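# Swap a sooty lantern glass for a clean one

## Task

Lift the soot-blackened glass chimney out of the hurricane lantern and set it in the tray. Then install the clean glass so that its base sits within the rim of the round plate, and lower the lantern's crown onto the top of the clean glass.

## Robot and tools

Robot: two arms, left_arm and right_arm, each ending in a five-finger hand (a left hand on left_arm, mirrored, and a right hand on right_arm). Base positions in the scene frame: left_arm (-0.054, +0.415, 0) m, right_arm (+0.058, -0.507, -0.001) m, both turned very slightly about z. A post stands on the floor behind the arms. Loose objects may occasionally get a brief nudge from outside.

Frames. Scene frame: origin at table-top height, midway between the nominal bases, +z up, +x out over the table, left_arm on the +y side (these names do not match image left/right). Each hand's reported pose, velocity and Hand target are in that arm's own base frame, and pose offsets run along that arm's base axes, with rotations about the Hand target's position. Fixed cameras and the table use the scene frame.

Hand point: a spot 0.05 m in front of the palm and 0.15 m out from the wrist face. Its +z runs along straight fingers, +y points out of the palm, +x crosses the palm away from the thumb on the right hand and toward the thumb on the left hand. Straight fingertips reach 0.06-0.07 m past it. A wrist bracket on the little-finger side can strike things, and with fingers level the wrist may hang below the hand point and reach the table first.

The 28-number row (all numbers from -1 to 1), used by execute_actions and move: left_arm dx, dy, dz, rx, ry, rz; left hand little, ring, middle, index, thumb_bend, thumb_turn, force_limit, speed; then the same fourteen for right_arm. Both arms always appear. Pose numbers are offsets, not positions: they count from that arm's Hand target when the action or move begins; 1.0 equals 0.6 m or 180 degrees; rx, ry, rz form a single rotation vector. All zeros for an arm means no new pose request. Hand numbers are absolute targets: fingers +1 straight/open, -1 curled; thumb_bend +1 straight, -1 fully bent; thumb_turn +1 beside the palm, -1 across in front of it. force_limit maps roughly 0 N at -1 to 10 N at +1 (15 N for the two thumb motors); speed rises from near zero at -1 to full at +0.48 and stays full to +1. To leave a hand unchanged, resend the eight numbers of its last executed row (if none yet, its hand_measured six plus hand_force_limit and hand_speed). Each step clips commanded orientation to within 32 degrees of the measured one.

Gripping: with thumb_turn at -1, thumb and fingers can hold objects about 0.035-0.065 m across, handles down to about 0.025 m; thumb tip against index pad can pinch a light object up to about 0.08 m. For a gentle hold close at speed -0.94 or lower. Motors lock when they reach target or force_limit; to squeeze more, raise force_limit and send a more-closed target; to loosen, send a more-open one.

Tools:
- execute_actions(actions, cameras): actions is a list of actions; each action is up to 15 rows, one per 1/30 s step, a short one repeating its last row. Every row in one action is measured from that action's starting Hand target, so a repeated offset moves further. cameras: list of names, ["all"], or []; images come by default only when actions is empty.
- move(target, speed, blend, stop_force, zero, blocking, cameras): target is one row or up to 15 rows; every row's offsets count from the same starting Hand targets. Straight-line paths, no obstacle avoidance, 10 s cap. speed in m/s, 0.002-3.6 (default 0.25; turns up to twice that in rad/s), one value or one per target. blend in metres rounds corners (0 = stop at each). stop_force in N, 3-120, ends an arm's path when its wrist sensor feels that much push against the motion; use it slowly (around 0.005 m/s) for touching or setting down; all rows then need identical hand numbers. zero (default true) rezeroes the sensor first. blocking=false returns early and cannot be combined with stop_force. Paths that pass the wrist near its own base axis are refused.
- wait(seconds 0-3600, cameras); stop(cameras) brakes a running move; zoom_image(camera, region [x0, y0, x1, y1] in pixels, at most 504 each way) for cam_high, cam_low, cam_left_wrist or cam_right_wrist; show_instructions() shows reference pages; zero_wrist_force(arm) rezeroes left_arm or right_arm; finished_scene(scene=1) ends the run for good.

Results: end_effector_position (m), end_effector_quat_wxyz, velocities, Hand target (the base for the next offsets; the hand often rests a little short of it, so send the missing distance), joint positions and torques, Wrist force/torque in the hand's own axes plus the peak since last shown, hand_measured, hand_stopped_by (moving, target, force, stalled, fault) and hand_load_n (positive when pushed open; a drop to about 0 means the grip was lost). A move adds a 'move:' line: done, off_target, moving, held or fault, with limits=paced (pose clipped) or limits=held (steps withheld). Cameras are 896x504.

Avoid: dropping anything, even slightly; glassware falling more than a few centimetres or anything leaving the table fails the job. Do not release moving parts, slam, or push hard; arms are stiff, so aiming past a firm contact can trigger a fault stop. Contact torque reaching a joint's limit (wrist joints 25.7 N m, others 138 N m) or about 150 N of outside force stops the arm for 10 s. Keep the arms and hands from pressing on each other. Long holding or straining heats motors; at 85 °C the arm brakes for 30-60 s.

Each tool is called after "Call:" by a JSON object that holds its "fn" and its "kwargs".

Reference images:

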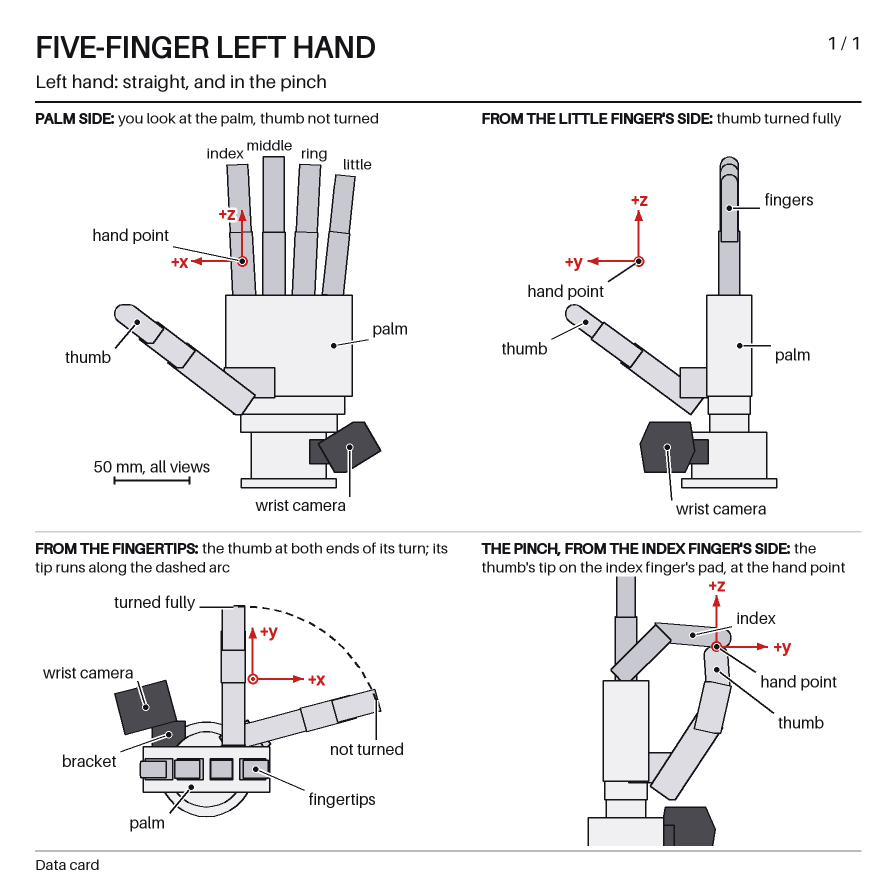

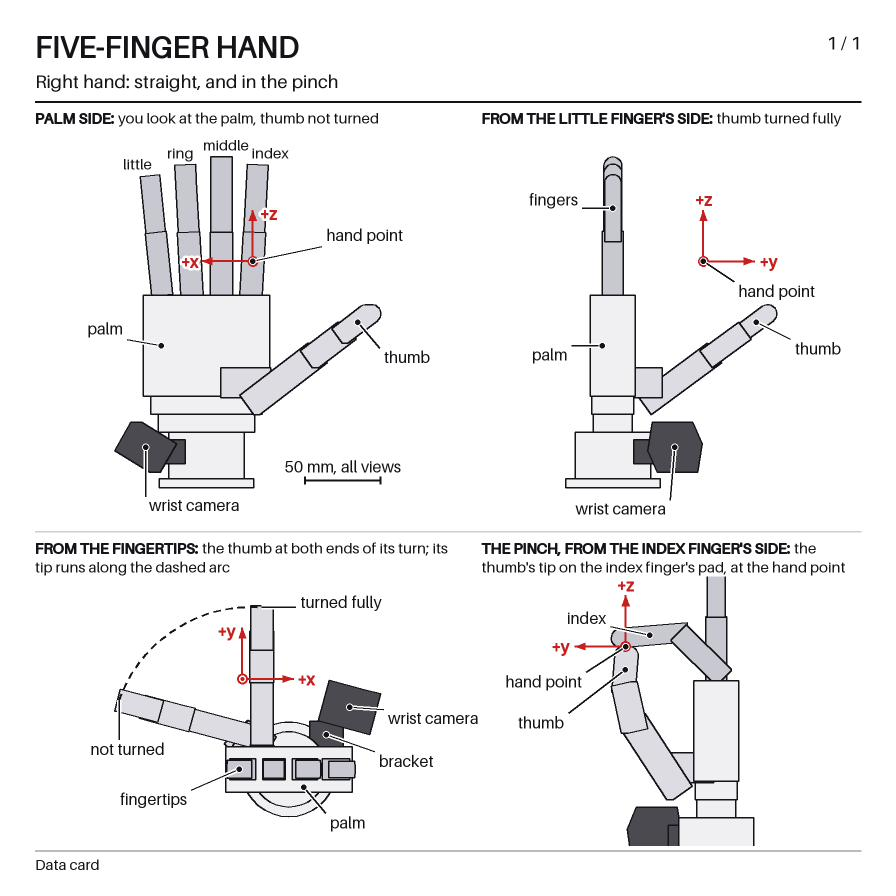

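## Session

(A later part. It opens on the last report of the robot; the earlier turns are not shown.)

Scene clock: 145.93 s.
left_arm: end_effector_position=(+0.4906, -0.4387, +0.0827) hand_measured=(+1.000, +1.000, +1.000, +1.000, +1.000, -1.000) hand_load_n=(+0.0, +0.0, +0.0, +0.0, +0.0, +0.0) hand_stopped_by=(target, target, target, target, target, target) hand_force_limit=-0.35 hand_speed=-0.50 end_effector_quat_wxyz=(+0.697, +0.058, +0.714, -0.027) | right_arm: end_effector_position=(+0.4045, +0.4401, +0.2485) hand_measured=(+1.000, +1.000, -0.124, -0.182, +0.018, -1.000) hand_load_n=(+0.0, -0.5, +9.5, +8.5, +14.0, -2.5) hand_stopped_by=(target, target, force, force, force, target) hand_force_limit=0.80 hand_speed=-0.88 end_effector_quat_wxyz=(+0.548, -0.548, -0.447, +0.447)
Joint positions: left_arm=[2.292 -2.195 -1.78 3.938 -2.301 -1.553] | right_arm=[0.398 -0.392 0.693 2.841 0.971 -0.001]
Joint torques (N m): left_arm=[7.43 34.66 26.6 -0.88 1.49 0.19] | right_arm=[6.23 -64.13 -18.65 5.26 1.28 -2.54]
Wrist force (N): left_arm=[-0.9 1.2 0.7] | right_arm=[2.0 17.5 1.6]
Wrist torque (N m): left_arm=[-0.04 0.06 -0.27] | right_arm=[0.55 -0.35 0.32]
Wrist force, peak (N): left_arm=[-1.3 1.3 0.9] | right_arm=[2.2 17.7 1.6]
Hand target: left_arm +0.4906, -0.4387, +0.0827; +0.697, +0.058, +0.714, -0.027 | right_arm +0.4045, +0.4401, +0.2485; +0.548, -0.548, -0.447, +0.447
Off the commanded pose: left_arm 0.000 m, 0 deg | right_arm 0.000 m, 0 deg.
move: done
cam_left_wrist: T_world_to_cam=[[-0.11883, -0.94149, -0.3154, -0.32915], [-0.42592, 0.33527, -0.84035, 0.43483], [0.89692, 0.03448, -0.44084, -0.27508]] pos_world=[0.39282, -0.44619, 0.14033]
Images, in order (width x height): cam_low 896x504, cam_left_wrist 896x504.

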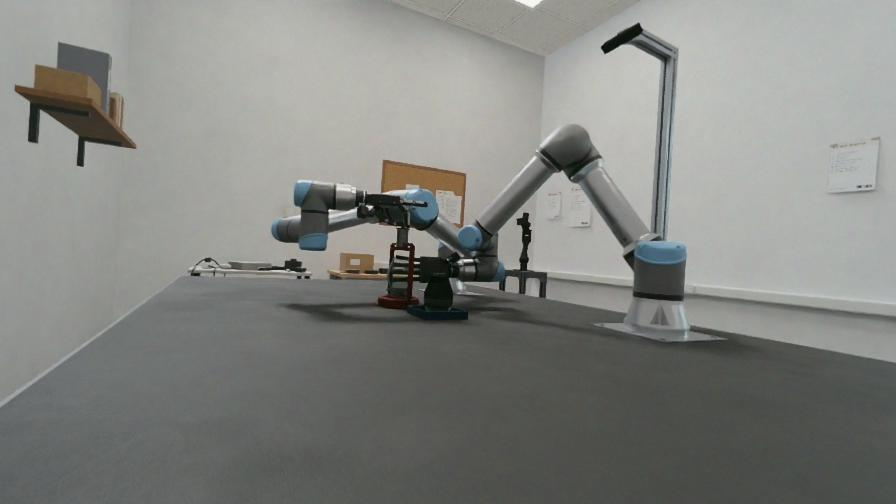

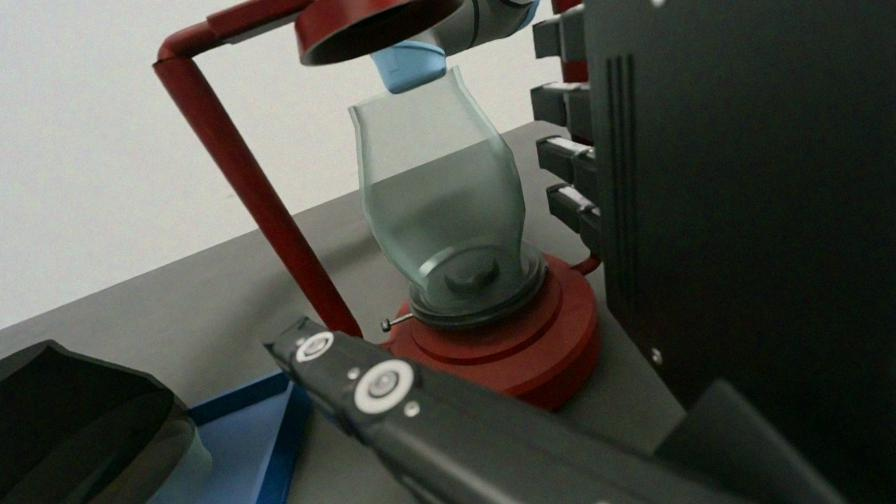

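Glass stands. Continue retreating and zoom for verification.

Call:
{"fn": "move", "kwargs": {"target": [-0.1655,0.02,0,0,0,0,1,1,1,1,1,-1,-0.35,-0.5,0,0,0,0,0,0,1,1,-0.5,-0.5,0.0,-1,0.8,-0.88], "speed": 0.08, "stop_force": 4, "cameras": ["all"]}}

Call:
{"fn": "zoom_image", "kwargs": {"camera": "cam_left_wrist", "region": [330, 0, 630, 350]}}

Call:
{"fn": "zoom_image", "kwargs": {"camera": "cam_right_wrist", "region": [560, 200, 896, 504]}}

Call:
{"fn": "zoom_image", "kwargs": {"camera": "cam_low", "region": [350, 220, 450, 320]}}

Scene clock: 148.27 s.
left_arm: end_effector_position=(+0.3913, -0.4266, +0.0827) hand_measured=(+1.000, +1.000, +1.000, +1.000, +1.000, -1.000) hand_load_n=(+0.0, +0.0, +0.0, +0.0, +0.0, +0.0) hand_stopped_by=(target, target, target, target, target, target) hand_force_limit=-0.35 hand_speed=-0.50 end_effector_quat_wxyz=(+0.697, +0.058, +0.714, -0.027) | right_arm: end_effector_position=(+0.4045, +0.4401, +0.2485) hand_measured=(+1.000, +1.000, -0.124, -0.182, +0.018, -1.000) hand_load_n=(+0.0, +0.0, +9.5, +8.5, +14.0, -3.0) hand_stopped_by=(target, target, force, force, force, target) hand_force_limit=0.80 hand_speed=-0.88 end_effector_quat_wxyz=(+0.548, -0.548, -0.447, +0.447)
Joint positions: left_arm=[2.143 -2.117 -1.929 4.004 -2.449 -1.561] | right_arm=[0.398 -0.392 0.693 2.841 0.971 -0.001]
Joint torques (N m): left_arm=[-2.59 30.22 24.95 -1.08 -1.06 1.22] | right_arm=[6.07 -64.18 -18.35 5.22 1.2 -2.58]
Wrist force (N): left_arm=[-1.2 0.8 0.8] | right_arm=[2.4 17.3 1.5]
Wrist torque (N m): left_arm=[-0.10 0.11 -0.24] | right_arm=[0.52 -0.41 0.34]
Wrist force, peak (N): left_arm=[-0.9 1.3 1.9] | right_arm=[2.3 17.8 1.7]
Hand target: left_arm +0.3913, -0.4267, +0.0827; +0.697, +0.058, +0.714, -0.027 | right_arm +0.4045, +0.4401, +0.2485; +0.548, -0.548, -0.447, +0.447
Off the commanded pose: left_arm 0.000 m, 0 deg | right_arm 0.000 m, 0 deg.
move: done
cam_left_wrist: T_world_to_cam=[[-0.11883, -0.94149, -0.3154, -0.32965], [-0.42592, 0.33527, -0.84035, 0.38851], [0.89692, 0.03448, -0.44084, -0.18643]] pos_world=[0.29352, -0.43419, 0.14033]
cam_right_wrist: T_world_to_cam=[[0.06092, 0.32837, -0.94258, 0.0624], [0.18748, -0.93129, -0.31232, 0.43804], [-0.98038, -0.15769, -0.11829, 0.6102]] pos_world=[0.5123, 0.48368, 0.2678]

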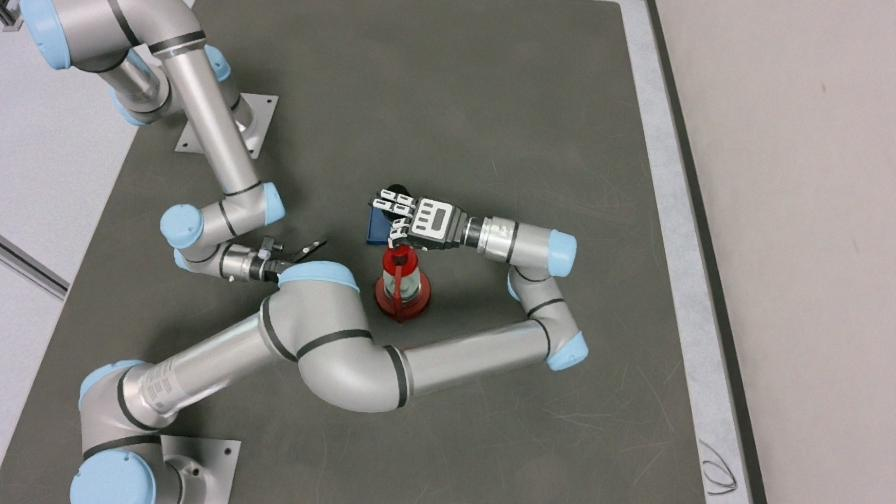

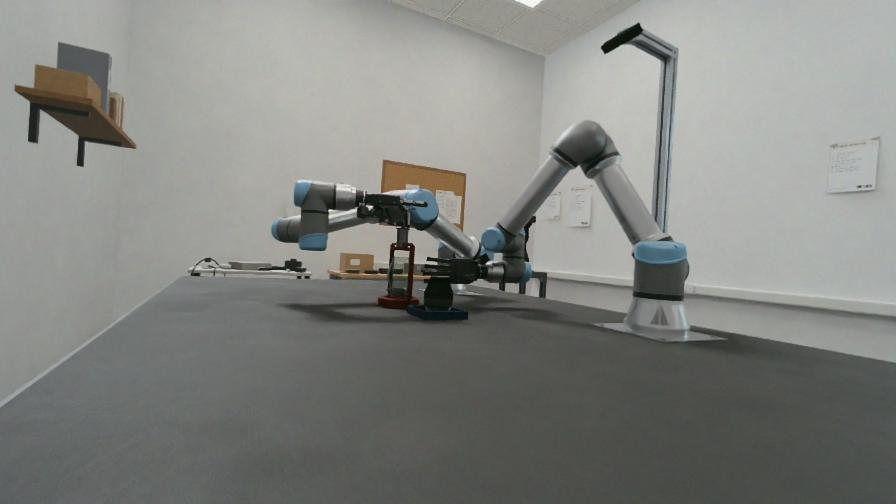

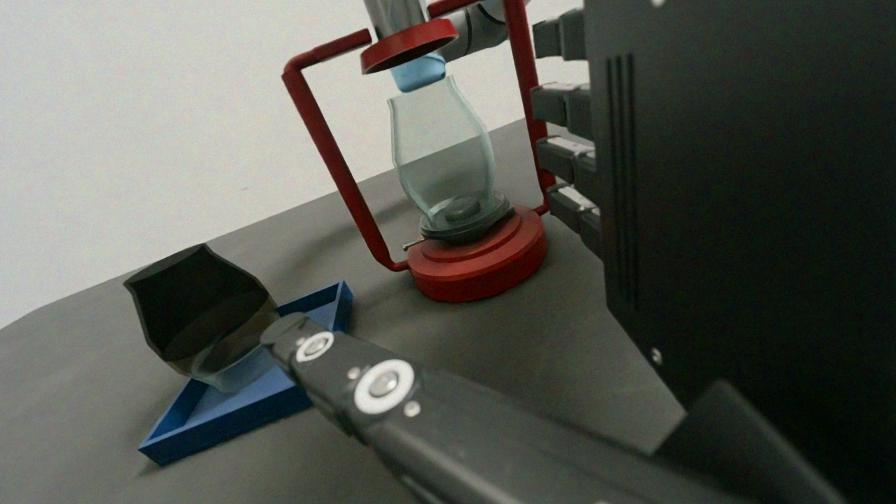

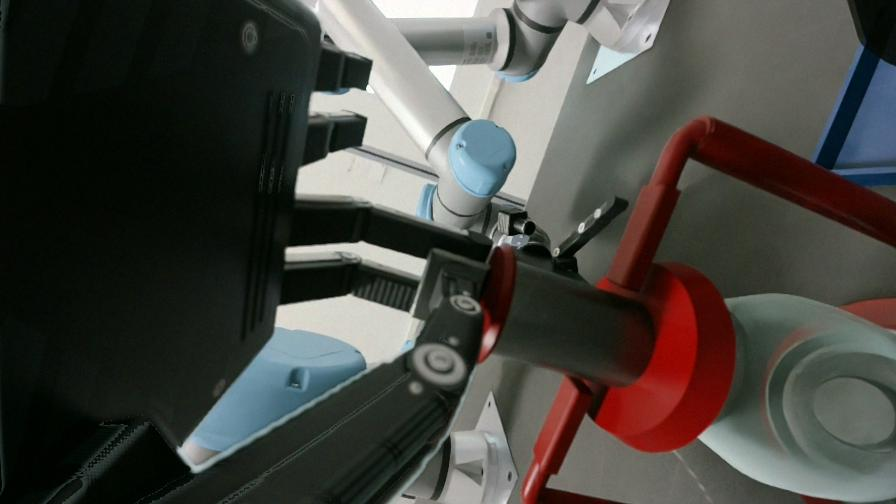

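Scaled by 1.440 from the camera's image (finer frame: 1280x720).

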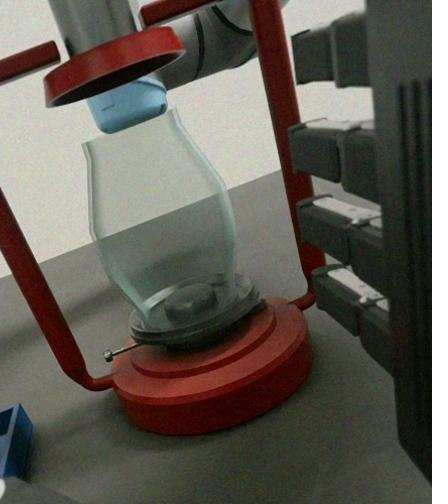

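Scaled by 1.500 from the camera's image (finer frame: 1280x720).

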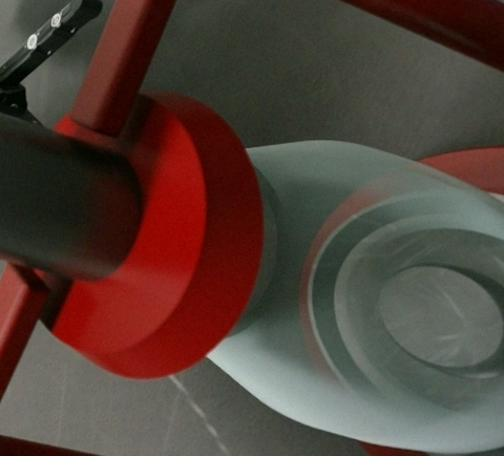

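Scaled by 5.040 from the camera's image (finer frame: 1280x720).

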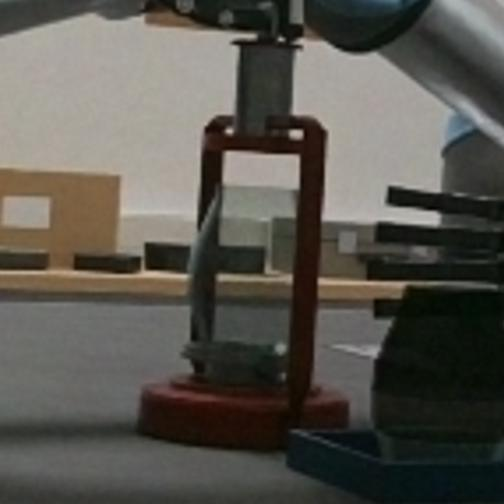

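Call:
{"fn": "move", "kwargs": {"target": [0,0,0,0,0,0,1,1,1,1,1,-1,-0.35,-0.5,0,0,-0.0367,0,0,0,1,1,-0.5,-0.5,0.0,-1,0.8,-0.88], "speed": 0.012, "stop_force": 10, "cameras": ["cam_left_wrist","cam_low"]}}

Call:
{"fn": "zoom_image", "kwargs": {"camera": "cam_left_wrist", "region": [330, 0, 630, 350]}}

Call:
{"fn": "zoom_image", "kwargs": {"camera": "cam_low", "region": [350, 220, 450, 320]}}

Scene clock: 151.43 s.
left_arm: end_effector_position=(+0.3913, -0.4267, +0.0827) hand_measured=(+1.000, +1.000, +1.000, +1.000, +1.000, -1.000) hand_load_n=(+0.0, +0.0, +0.5, +0.0, +0.0, +0.0) hand_stopped_by=(target, target, target, target, target, target) hand_force_limit=-0.35 hand_speed=-0.50 end_effector_quat_wxyz=(+0.697, +0.058, +0.714, -0.027) | right_arm: end_effector_position=(+0.4045, +0.4401, +0.2265) hand_measured=(+1.000, +1.000, -0.124, -0.182, +0.018, -1.000) hand_load_n=(+0.0, +0.0, +9.5, +8.5, +14.0, -3.0) hand_stopped_by=(target, target, force, force, force, target) hand_force_limit=0.80 hand_speed=-0.88 end_effector_quat_wxyz=(+0.548, -0.548, -0.447, +0.447)
Joint positions: left_arm=[2.143 -2.117 -1.929 4.004 -2.449 -1.561] | right_arm=[0.398 -0.367 0.701 2.809 0.971 -0.001]
Joint torques (N m): left_arm=[-4.88 30.17 24.78 -0.97 -0.97 1.27] | right_arm=[5.56 -73.01 -22.33 4.54 1.06 -2.44]
Wrist force (N): left_arm=[-1.1 0.7 0.8] | right_arm=[3.5 10.3 0.2]
Wrist torque (N m): left_arm=[-0.13 0.09 -0.23] | right_arm=[0.17 -0.44 0.22]
Wrist force, peak (N): left_arm=[-1.4 0.8 0.8] | right_arm=[2.2 17.5 1.6]
Hand target: left_arm +0.3913, -0.4267, +0.0827; +0.697, +0.058, +0.714, -0.027 | right_arm +0.4045, +0.4401, +0.2265; +0.548, -0.548, -0.447, +0.447
Off the commanded pose: left_arm 0.000 m, 0 deg | right_arm 0.000 m, 0 deg.
move: done
cam_left_wrist: T_world_to_cam=[[-0.11887, -0.94146, -0.31548, -0.32961], [-0.42591, 0.33536, -0.84032, 0.38854], [0.89692, 0.03448, -0.44084, -0.18643]] pos_world=[0.29352, -0.43419, 0.14033]
Images, in order (width x height): cam_low 896x504, cam_left_wrist 896x504.

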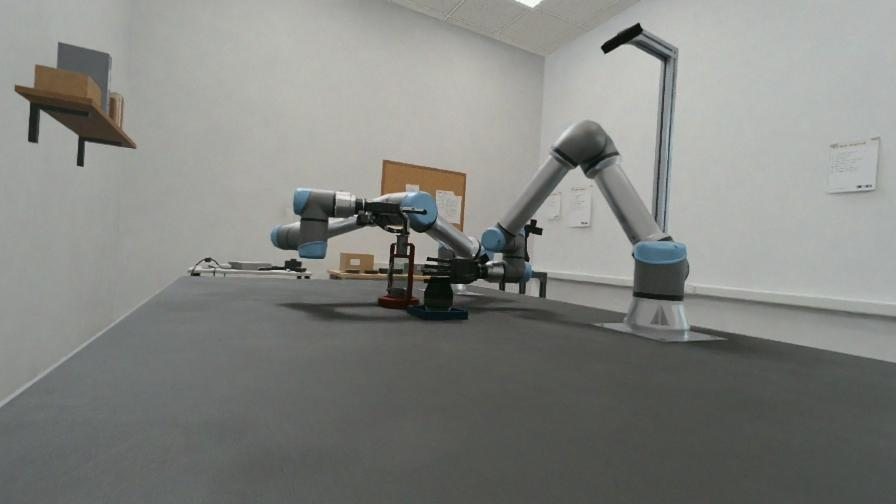

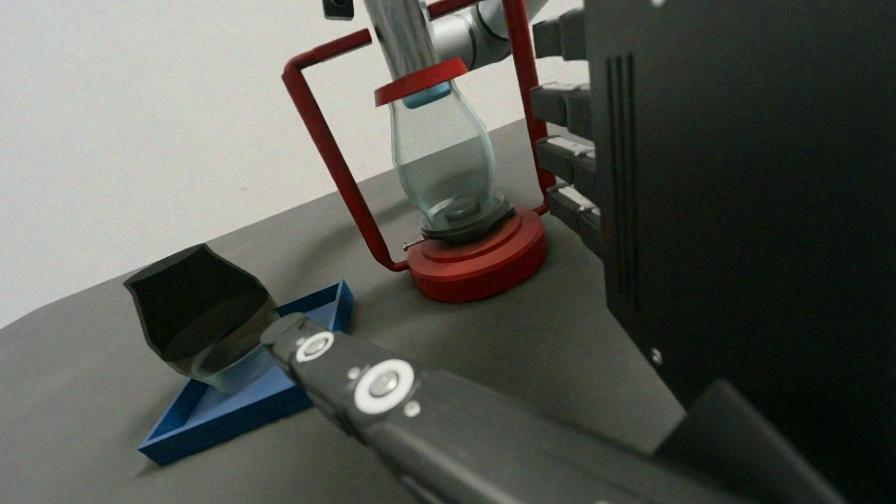

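Scaled by 1.440 from the camera's image (finer frame: 1280x720).

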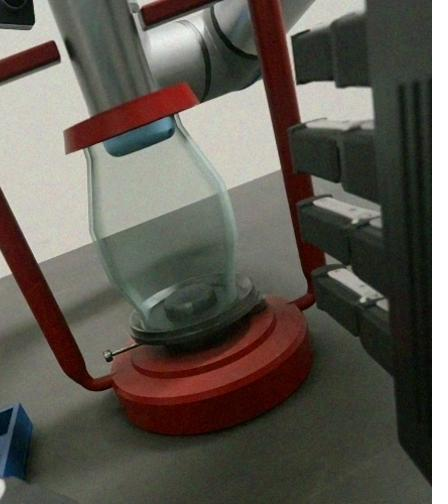

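Scaled by 5.040 from the camera's image (finer frame: 1280x720).

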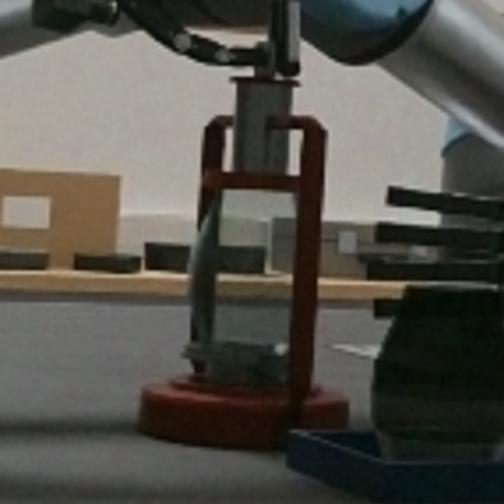

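Call:
{"fn": "move", "kwargs": {"target": [0,0,0,0,0,0,1,1,1,1,1,-1,-0.35,-0.5,0,0,-0.0183,0,0,0,1,1,-0.5,-0.5,0.0,-1,0.8,-0.88], "speed": 0.006, "stop_force": 6, "cameras": ["cam_left_wrist","cam_low"]}}

Call:
{"fn": "zoom_image", "kwargs": {"camera": "cam_left_wrist", "region": [330, 0, 630, 350]}}

Call:
{"fn": "zoom_image", "kwargs": {"camera": "cam_low", "region": [350, 220, 450, 320]}}

Scene clock: 153.40 s.
left_arm: end_effector_position=(+0.3913, -0.4267, +0.0827) hand_measured=(+1.000, +1.000, +1.000, +1.000, +1.000, -1.000) hand_load_n=(+0.0, +0.0, +0.0, +0.0, +0.0, +0.0) hand_stopped_by=(target, target, target, target, target, target) hand_force_limit=-0.35 hand_speed=-0.50 end_effector_quat_wxyz=(+0.697, +0.058, +0.714, -0.027) | right_arm: end_effector_position=(+0.4045, +0.4401, +0.2216) hand_measured=(+1.000, +1.000, -0.124, -0.182, +0.018, -1.000) hand_load_n=(+0.0, +0.0, +9.5, +8.5, +13.5, -3.0) hand_stopped_by=(target, target, force, force, force, target) hand_force_limit=0.80 hand_speed=-0.88 end_effector_quat_wxyz=(+0.548, -0.548, -0.447, +0.447)
Joint positions: left_arm=[2.143 -2.117 -1.929 4.004 -2.449 -1.561] | right_arm=[0.398 -0.361 0.702 2.802 0.971 -0.001]
Joint torques (N m): left_arm=[-4.46 30.31 24.53 -0.84 -0.87 1.23] | right_arm=[5.64 -69.92 -19.84 3.12 0.99 -2.45]
Wrist force (N): left_arm=[-1.1 0.7 0.8] | right_arm=[3.6 4.3 -0.8]
Wrist torque (N m): left_arm=[-0.13 0.10 -0.23] | right_arm=[0.13 -0.39 0.12]
Wrist force, peak (N): left_arm=[-1.3 1.0 0.8] | right_arm=[3.4 10.5 0.2]
Hand target: left_arm +0.3913, -0.4267, +0.0827; +0.697, +0.058, +0.714, -0.027 | right_arm +0.4045, +0.4401, +0.2216; +0.548, -0.548, -0.447, +0.447 (not the last commanded pose)
Off the commanded pose: left_arm 0.000 m, 0 deg | right_arm 0.006 m, 0 deg.
move: contact (right_arm)
cam_left_wrist: T_world_to_cam=[[-0.11887, -0.94146, -0.31548, -0.32961], [-0.42591, 0.33536, -0.84032, 0.38854], [0.89692, 0.03448, -0.44084, -0.18643]] pos_world=[0.29352, -0.43419, 0.14033]
Images, in order (width x height): cam_low 896x504, cam_left_wrist 896x504.

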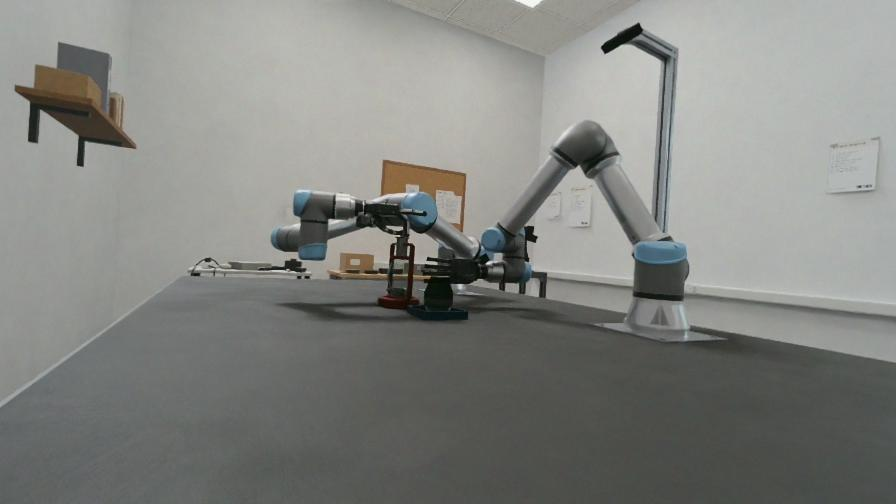

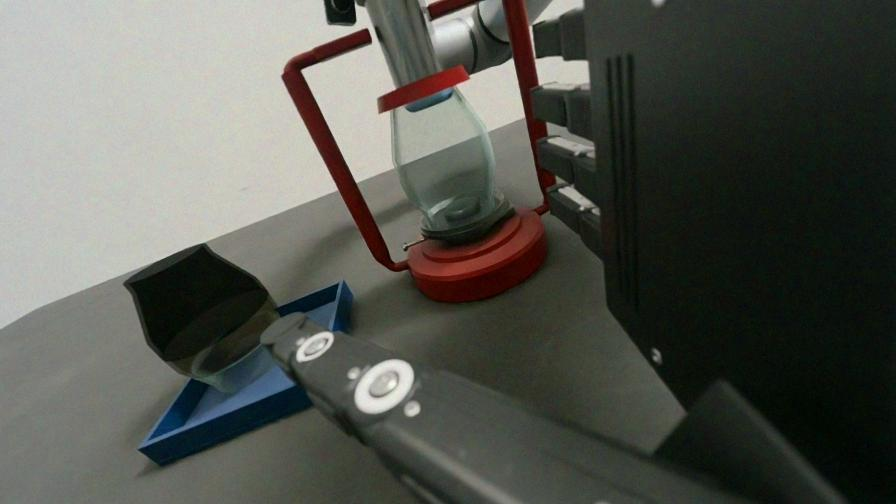

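Scaled by 1.440 from the camera's image (finer frame: 1280x720).

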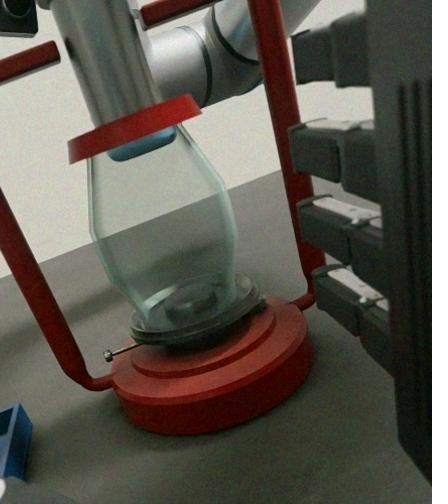

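Scaled by 5.040 from the camera's image (finer frame: 1280x720).

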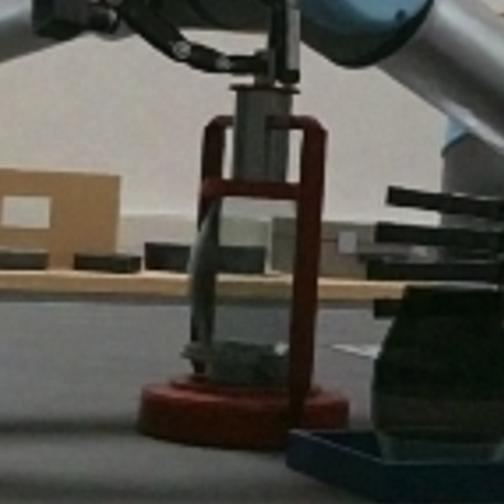

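Call:
{"fn": "move", "kwargs": {"target": [0,0,0,0,0,0,1,1,1,1,1,-1,-0.35,-0.5,0,0,-0.0012,0,0,0,1,1,-0.5,-0.5,0.0,-1,0.8,-0.88], "speed": 0.005}}

Call:
{"fn": "move", "kwargs": {"target": [0,0,0,0,0,0,1,1,1,1,1,-1,-0.35,-0.5,0,0,0,0,0,0,1,1,0.15,0.25,0.15,-1,0.8,-0.85], "cameras": ["cam_right_wrist","cam_low"]}}

Call:
{"fn": "zoom_image", "kwargs": {"camera": "cam_right_wrist", "region": [350, 150, 750, 450]}}

Scene clock: 154.13 s.
left_arm: end_effector_position=(+0.3913, -0.4267, +0.0827) hand_measured=(+1.000, +1.000, +1.000, +1.000, +1.000, -1.000) hand_load_n=(+0.0, +0.0, +0.0, +0.0, +0.0, +0.5) hand_stopped_by=(target, target, target, target, target, target) hand_force_limit=-0.35 hand_speed=-0.50 end_effector_quat_wxyz=(+0.697, +0.058, +0.714, -0.027) | right_arm: end_effector_position=(+0.4045, +0.4401, +0.2210) hand_measured=(+1.000, +1.000, -0.124, -0.182, +0.018, -1.000) hand_load_n=(+0.0, +0.0, +10.5, +9.0, +12.5, -3.0) hand_stopped_by=(target, target, force, force, force, target) hand_force_limit=0.80 hand_speed=-0.88 end_effector_quat_wxyz=(+0.548, -0.548, -0.447, +0.447)
Joint positions: left_arm=[2.143 -2.117 -1.929 4.004 -2.449 -1.561] | right_arm=[0.398 -0.361 0.702 2.801 0.971 -0.001]
Joint torques (N m): left_arm=[-5.11 30.64 24.98 -0.75 -1.01 1.19] | right_arm=[5.38 -44.2 -10.2 -3.64 0.89 -2.43]
Wrist force (N): left_arm=[-1.1 0.7 0.8] | right_arm=[2.7 -22.4 -4.8]
Wrist torque (N m): left_arm=[-0.12 0.09 -0.23] | right_arm=[-0.79 -0.23 -0.44]
Wrist force, peak (N): left_arm=[-1.3 0.8 0.8] | right_arm=[2.7 -22.4 -4.8]
Hand target: left_arm +0.3913, -0.4267, +0.0827; +0.697, +0.058, +0.714, -0.027 | right_arm +0.4045, +0.4401, +0.2209; +0.548, -0.548, -0.447, +0.447
Off the commanded pose: left_arm 0.000 m, 0 deg | right_arm 0.000 m, 0 deg.
move: done

Scene clock: 155.43 s.
left_arm: end_effector_position=(+0.3913, -0.4267, +0.0827) hand_measured=(+1.000, +1.000, +1.000, +1.000, +1.000, -1.000) hand_load_n=(+0.0, +0.0, +0.0, +0.0, +0.0, +0.0) hand_stopped_by=(target, target, target, target, target, target) hand_force_limit=-0.35 hand_speed=-0.50 end_effector_quat_wxyz=(+0.697, +0.058, +0.714, -0.027) | right_arm: end_effector_position=(+0.4045, +0.4401, +0.2209) hand_measured=(+1.000, +1.000, +0.150, +0.250, +0.150, -1.000) hand_load_n=(+0.0, +0.0, +0.0, +0.0, -1.0, -2.5) hand_stopped_by=(target, target, target, target, target, target) hand_force_limit=0.80 hand_speed=-0.85 end_effector_quat_wxyz=(+0.548, -0.548, -0.447, +0.447)
Joint positions: left_arm=[2.143 -2.117 -1.929 4.004 -2.449 -1.561] | right_arm=[0.398 -0.361 0.702 2.801 0.971 -0.001]
Joint torques (N m): left_arm=[-5.11 30.42 25.17 -0.72 -1 1.19] | right_arm=[5.61 -65.88 -16.85 -0.62 0.86 -2.44]
Wrist force (N): left_arm=[-1.1 0.6 0.7] | right_arm=[3.6 -4.2 -7.7]
Wrist torque (N m): left_arm=[-0.13 0.09 -0.22] | right_arm=[-0.12 -0.19 0.05]
Wrist force, peak (N): left_arm=[-1.3 1.0 0.8] | right_arm=[5.0 -17.4 -18.8]
Hand target: left_arm +0.3913, -0.4267, +0.0827; +0.697, +0.058, +0.714, -0.027 | right_arm +0.4045, +0.4401, +0.2209; +0.548, -0.548, -0.447, +0.447
Off the commanded pose: left_arm 0.000 m, 0 deg | right_arm 0.000 m, 0 deg.
move: done
cam_right_wrist: T_world_to_cam=[[0.06092, 0.32837, -0.94258, 0.03638], [0.18748, -0.93129, -0.31232, 0.42942], [-0.98038, -0.15769, -0.11829, 0.60693]] pos_world=[0.5123, 0.48368, 0.2402]
Images, in order (width x height): cam_low 896x504, cam_right_wrist 896x504.

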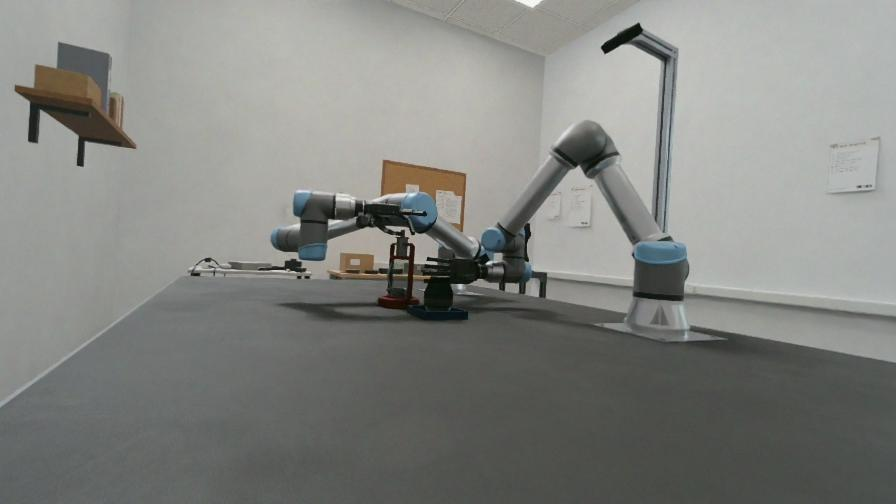

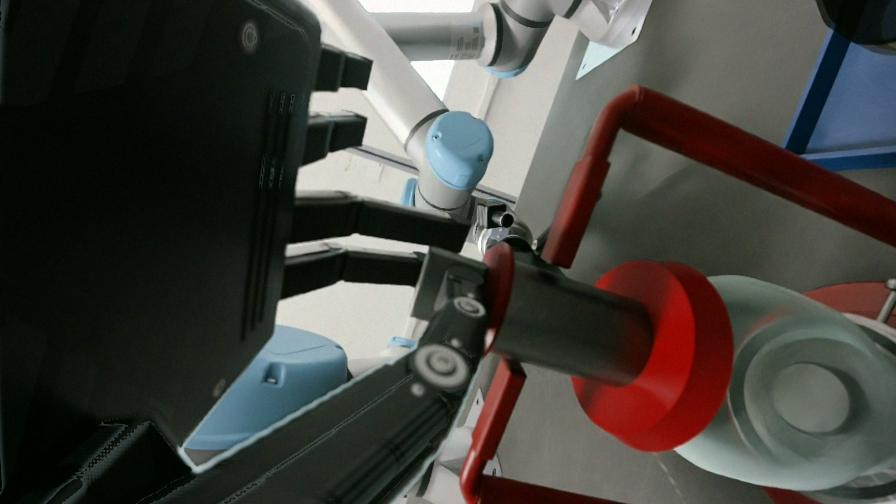

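Scaled by 1.260 from the camera's image (finer frame: 1280x720).

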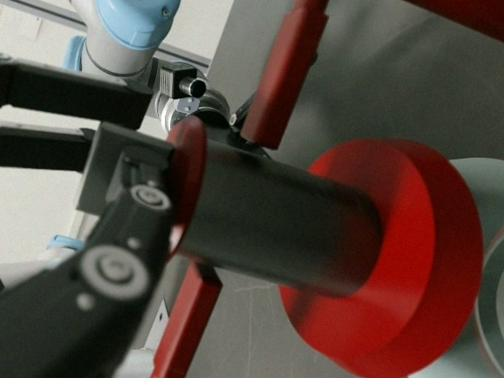

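Call:
{"fn": "move", "kwargs": {"target": [[0,0,0,0,0,0,1,1,1,1,1,-1,-0.35,-0.5,0,0,0.005,0,0,0,1,1,0.15,0.25,0.15,-1,0.8,-0.85],[0,0,0,0,0,0,1,1,1,1,1,-1,-0.35,-0.5,0,0,0.08,0,0,0,1,1,0.15,0.25,0.15,-1,0.8,-0.85]], "speed": [0.01,0.04], "stop_force": 8, "cameras": ["all"]}}

Call:
{"fn": "zoom_image", "kwargs": {"camera": "cam_left_wrist", "region": [330, 0, 630, 350]}}

Call:
{"fn": "zoom_image", "kwargs": {"camera": "cam_low", "region": [350, 200, 450, 320]}}

Scene clock: 158.43 s.
left_arm: end_effector_position=(+0.3913, -0.4267, +0.0827) hand_measured=(+1.000, +1.000, +1.000, +1.000, +1.000, -1.000) hand_load_n=(+0.0, +0.0, +0.0, +0.0, +0.0, +0.0) hand_stopped_by=(target, target, target, target, target, target) hand_force_limit=-0.35 hand_speed=-0.50 end_effector_quat_wxyz=(+0.697, +0.058, +0.714, -0.027) | right_arm: end_effector_position=(+0.4045, +0.4401, +0.2689) hand_measured=(+1.000, +1.000, +0.150, +0.250, +0.150, -1.000) hand_load_n=(+0.0, +0.0, +0.0, +0.0, +0.0, +0.0) hand_stopped_by=(target, target, target, target, target, target) hand_force_limit=0.80 hand_speed=-0.85 end_effector_quat_wxyz=(+0.548, -0.548, -0.447, +0.447)
Joint positions: left_arm=[2.143 -2.117 -1.929 4.004 -2.449 -1.561] | right_arm=[0.398 -0.414 0.682 2.874 0.971 -0.001]
Joint torques (N m): left_arm=[-4.66 30.4 24.84 -0.66 -0.89 1.22] | right_arm=[4.28 -53.21 -12.43 0.74 0.25 -2.02]
Wrist force (N): left_arm=[-1.2 0.7 0.9] | right_arm=[0.6 -1.1 1.5]
Wrist torque (N m): left_arm=[-0.12 0.11 -0.23] | right_arm=[-0.15 -0.21 0.07]
Wrist force, peak (N): left_arm=[-1.3 0.9 0.9] | right_arm=[3.8 -4.3 -7.8]
Hand target: left_arm +0.3913, -0.4267, +0.0827; +0.697, +0.058, +0.714, -0.027 | right_arm +0.4045, +0.4401, +0.2689; +0.548, -0.548, -0.447, +0.447
Off the commanded pose: left_arm 0.000 m, 0 deg | right_arm 0.000 m, 0 deg.
move: done
cam_left_wrist: T_world_to_cam=[[-0.11887, -0.94146, -0.31548, -0.32961], [-0.42591, 0.33536, -0.84032, 0.38854], [0.89692, 0.03448, -0.44084, -0.18643]] pos_world=[0.29352, -0.43419, 0.14033]
cam_right_wrist: T_world_to_cam=[[0.06092, 0.32837, -0.94258, 0.08162], [0.18748, -0.93129, -0.31232, 0.44442], [-0.98038, -0.15769, -0.11829, 0.61261]] pos_world=[0.5123, 0.48368, 0.2882]

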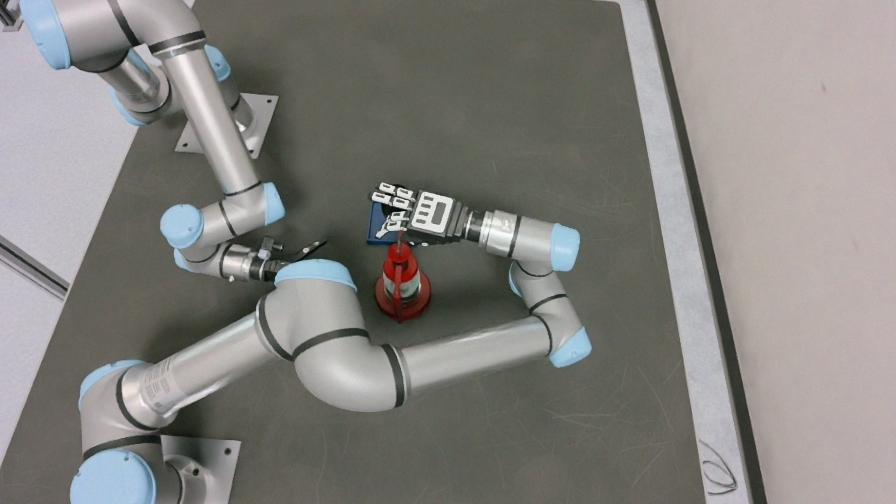

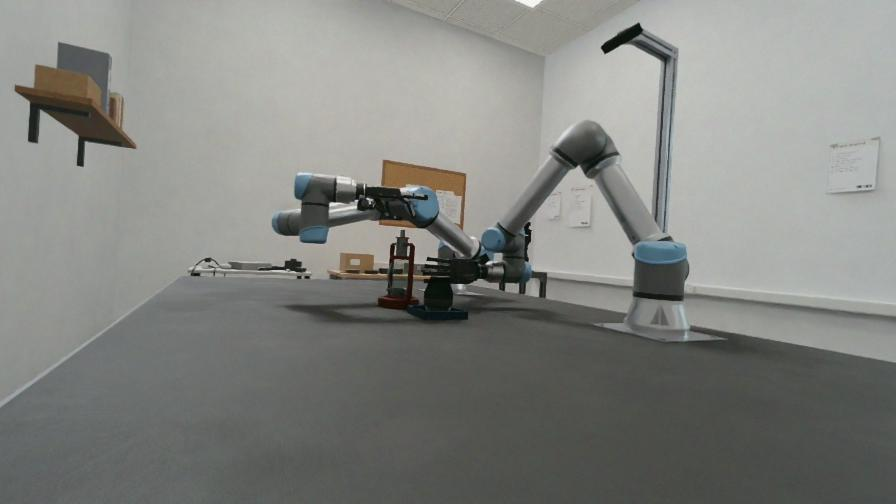

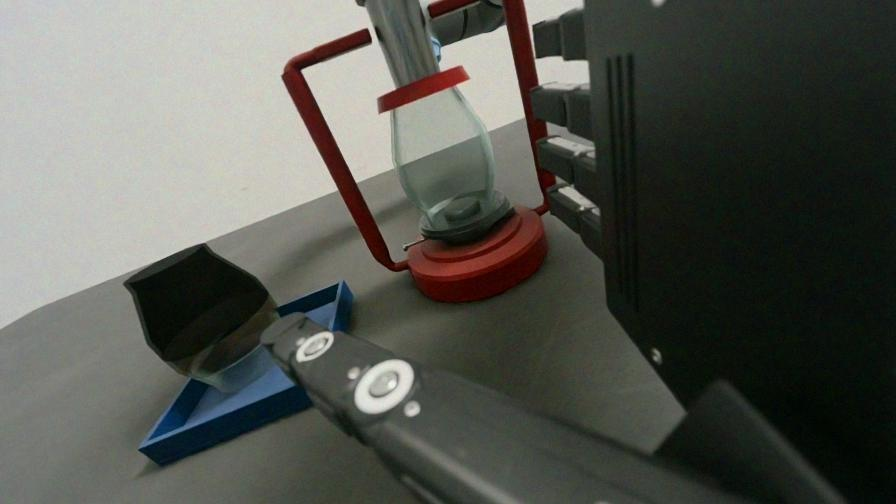

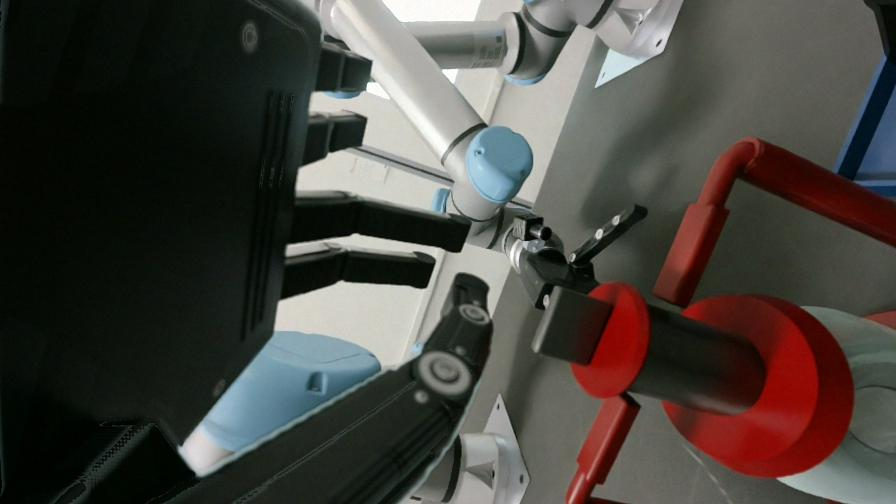

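Scaled by 1.440 from the camera's image (finer frame: 1280x720).

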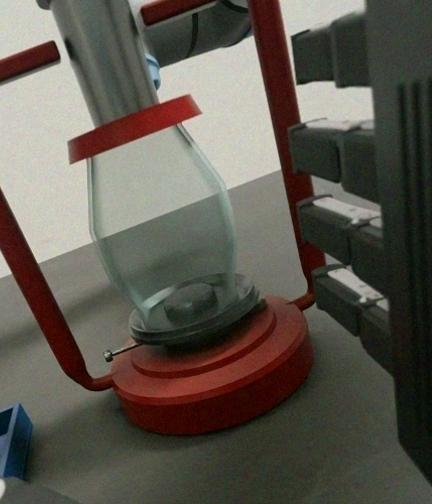

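Scaled by 4.200 from the camera's image (finer frame: 1280x720).

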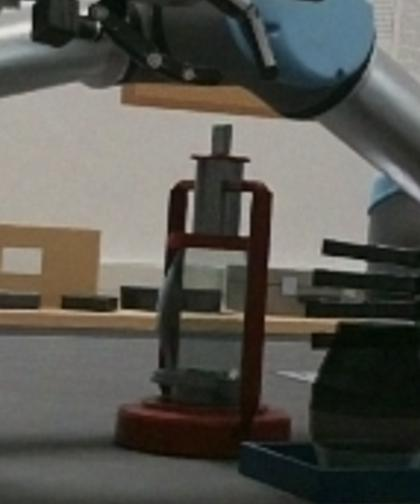

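Call:
{"fn": "move", "kwargs": {"target": [-0.1,0.01,0,0,0,0,1,1,1,1,1,-1,-0.35,-0.5,0,0,0.08,0,0,0,1,1,0.15,0.25,0.15,-1,0.8,-0.85], "speed": 0.1, "cameras": ["cam_low","cam_right_wrist"]}}

Call:
{"fn": "zoom_image", "kwargs": {"camera": "cam_low", "region": [350, 220, 480, 325]}}

Scene clock: 159.70 s.
left_arm: end_effector_position=(+0.3314, -0.4206, +0.0827) hand_measured=(+1.000, +1.000, +1.000, +1.000, +1.000, -1.000) hand_load_n=(+0.0, +0.0, +0.0, +0.0, +0.0, +0.5) hand_stopped_by=(target, target, target, target, target, target) hand_force_limit=-0.35 hand_speed=-0.50 end_effector_quat_wxyz=(+0.697, +0.058, +0.714, -0.027) | right_arm: end_effector_position=(+0.4045, +0.4401, +0.3169) hand_measured=(+1.000, +1.000, +0.150, +0.250, +0.150, -1.000) hand_load_n=(+0.0, +0.0, +0.0, +0.0, +0.0, +0.0) hand_stopped_by=(target, target, target, target, target, target) hand_force_limit=0.80 hand_speed=-0.85 end_effector_quat_wxyz=(+0.548, -0.548, -0.447, +0.447)
Joint positions: left_arm=[2.033 -2.087 -1.987 4.025 -2.559 -1.569] | right_arm=[0.398 -0.455 0.64 2.958 0.971 -0.001]
Joint torques (N m): left_arm=[-3.98 28.16 24.32 -1.29 -0.13 1.27] | right_arm=[2.28 -55.62 -13.63 1.15 -0.23 -2.2]
Wrist force (N): left_arm=[-1.0 1.0 0.7] | right_arm=[0.7 -1.2 1.3]
Wrist torque (N m): left_arm=[-0.06 0.12 -0.25] | right_arm=[-0.15 -0.19 0.06]
Wrist force, peak (N): left_arm=[-1.3 0.6 1.9] | right_arm=[0.8 -2.1 1.5]
Hand target: left_arm +0.3313, -0.4207, +0.0827; +0.697, +0.058, +0.714, -0.027 | right_arm +0.4045, +0.4401, +0.3169; +0.548, -0.548, -0.447, +0.447
Off the commanded pose: left_arm 0.000 m, 0 deg | right_arm 0.000 m, 0 deg.
move: done
cam_right_wrist: T_world_to_cam=[[0.0611, 0.3284, -0.94256, 0.12675], [0.18754, -0.93128, -0.31231, 0.45937], [-0.98035, -0.15768, -0.11849, 0.61834]] pos_world=[0.5123, 0.48368, 0.3362]

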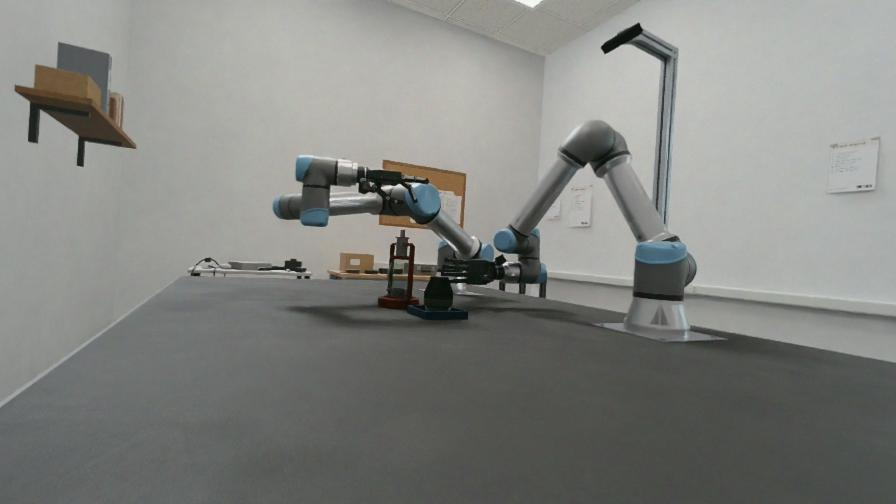

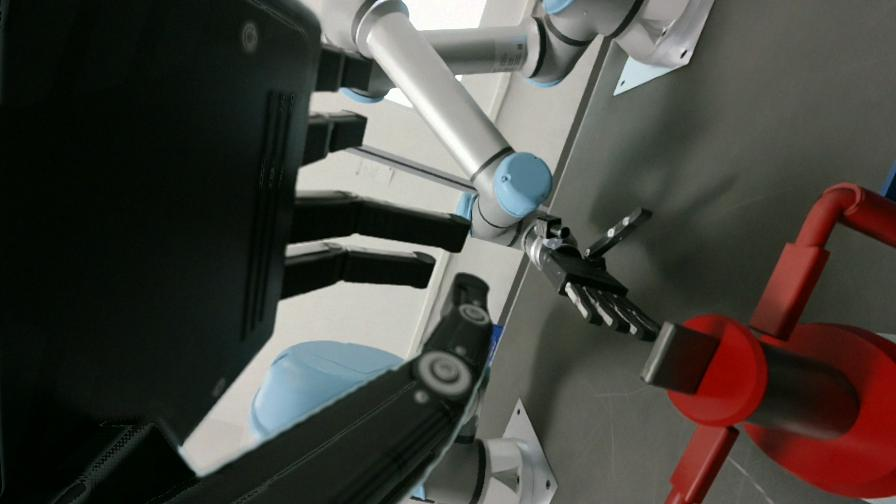

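Scaled by 3.877 from the camera's image (finer frame: 1280x720).

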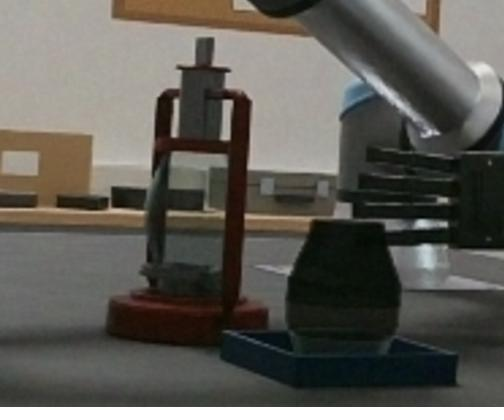

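Call:
{"fn": "finished_scene", "kwargs": {}}

The scene is finished: the task was done.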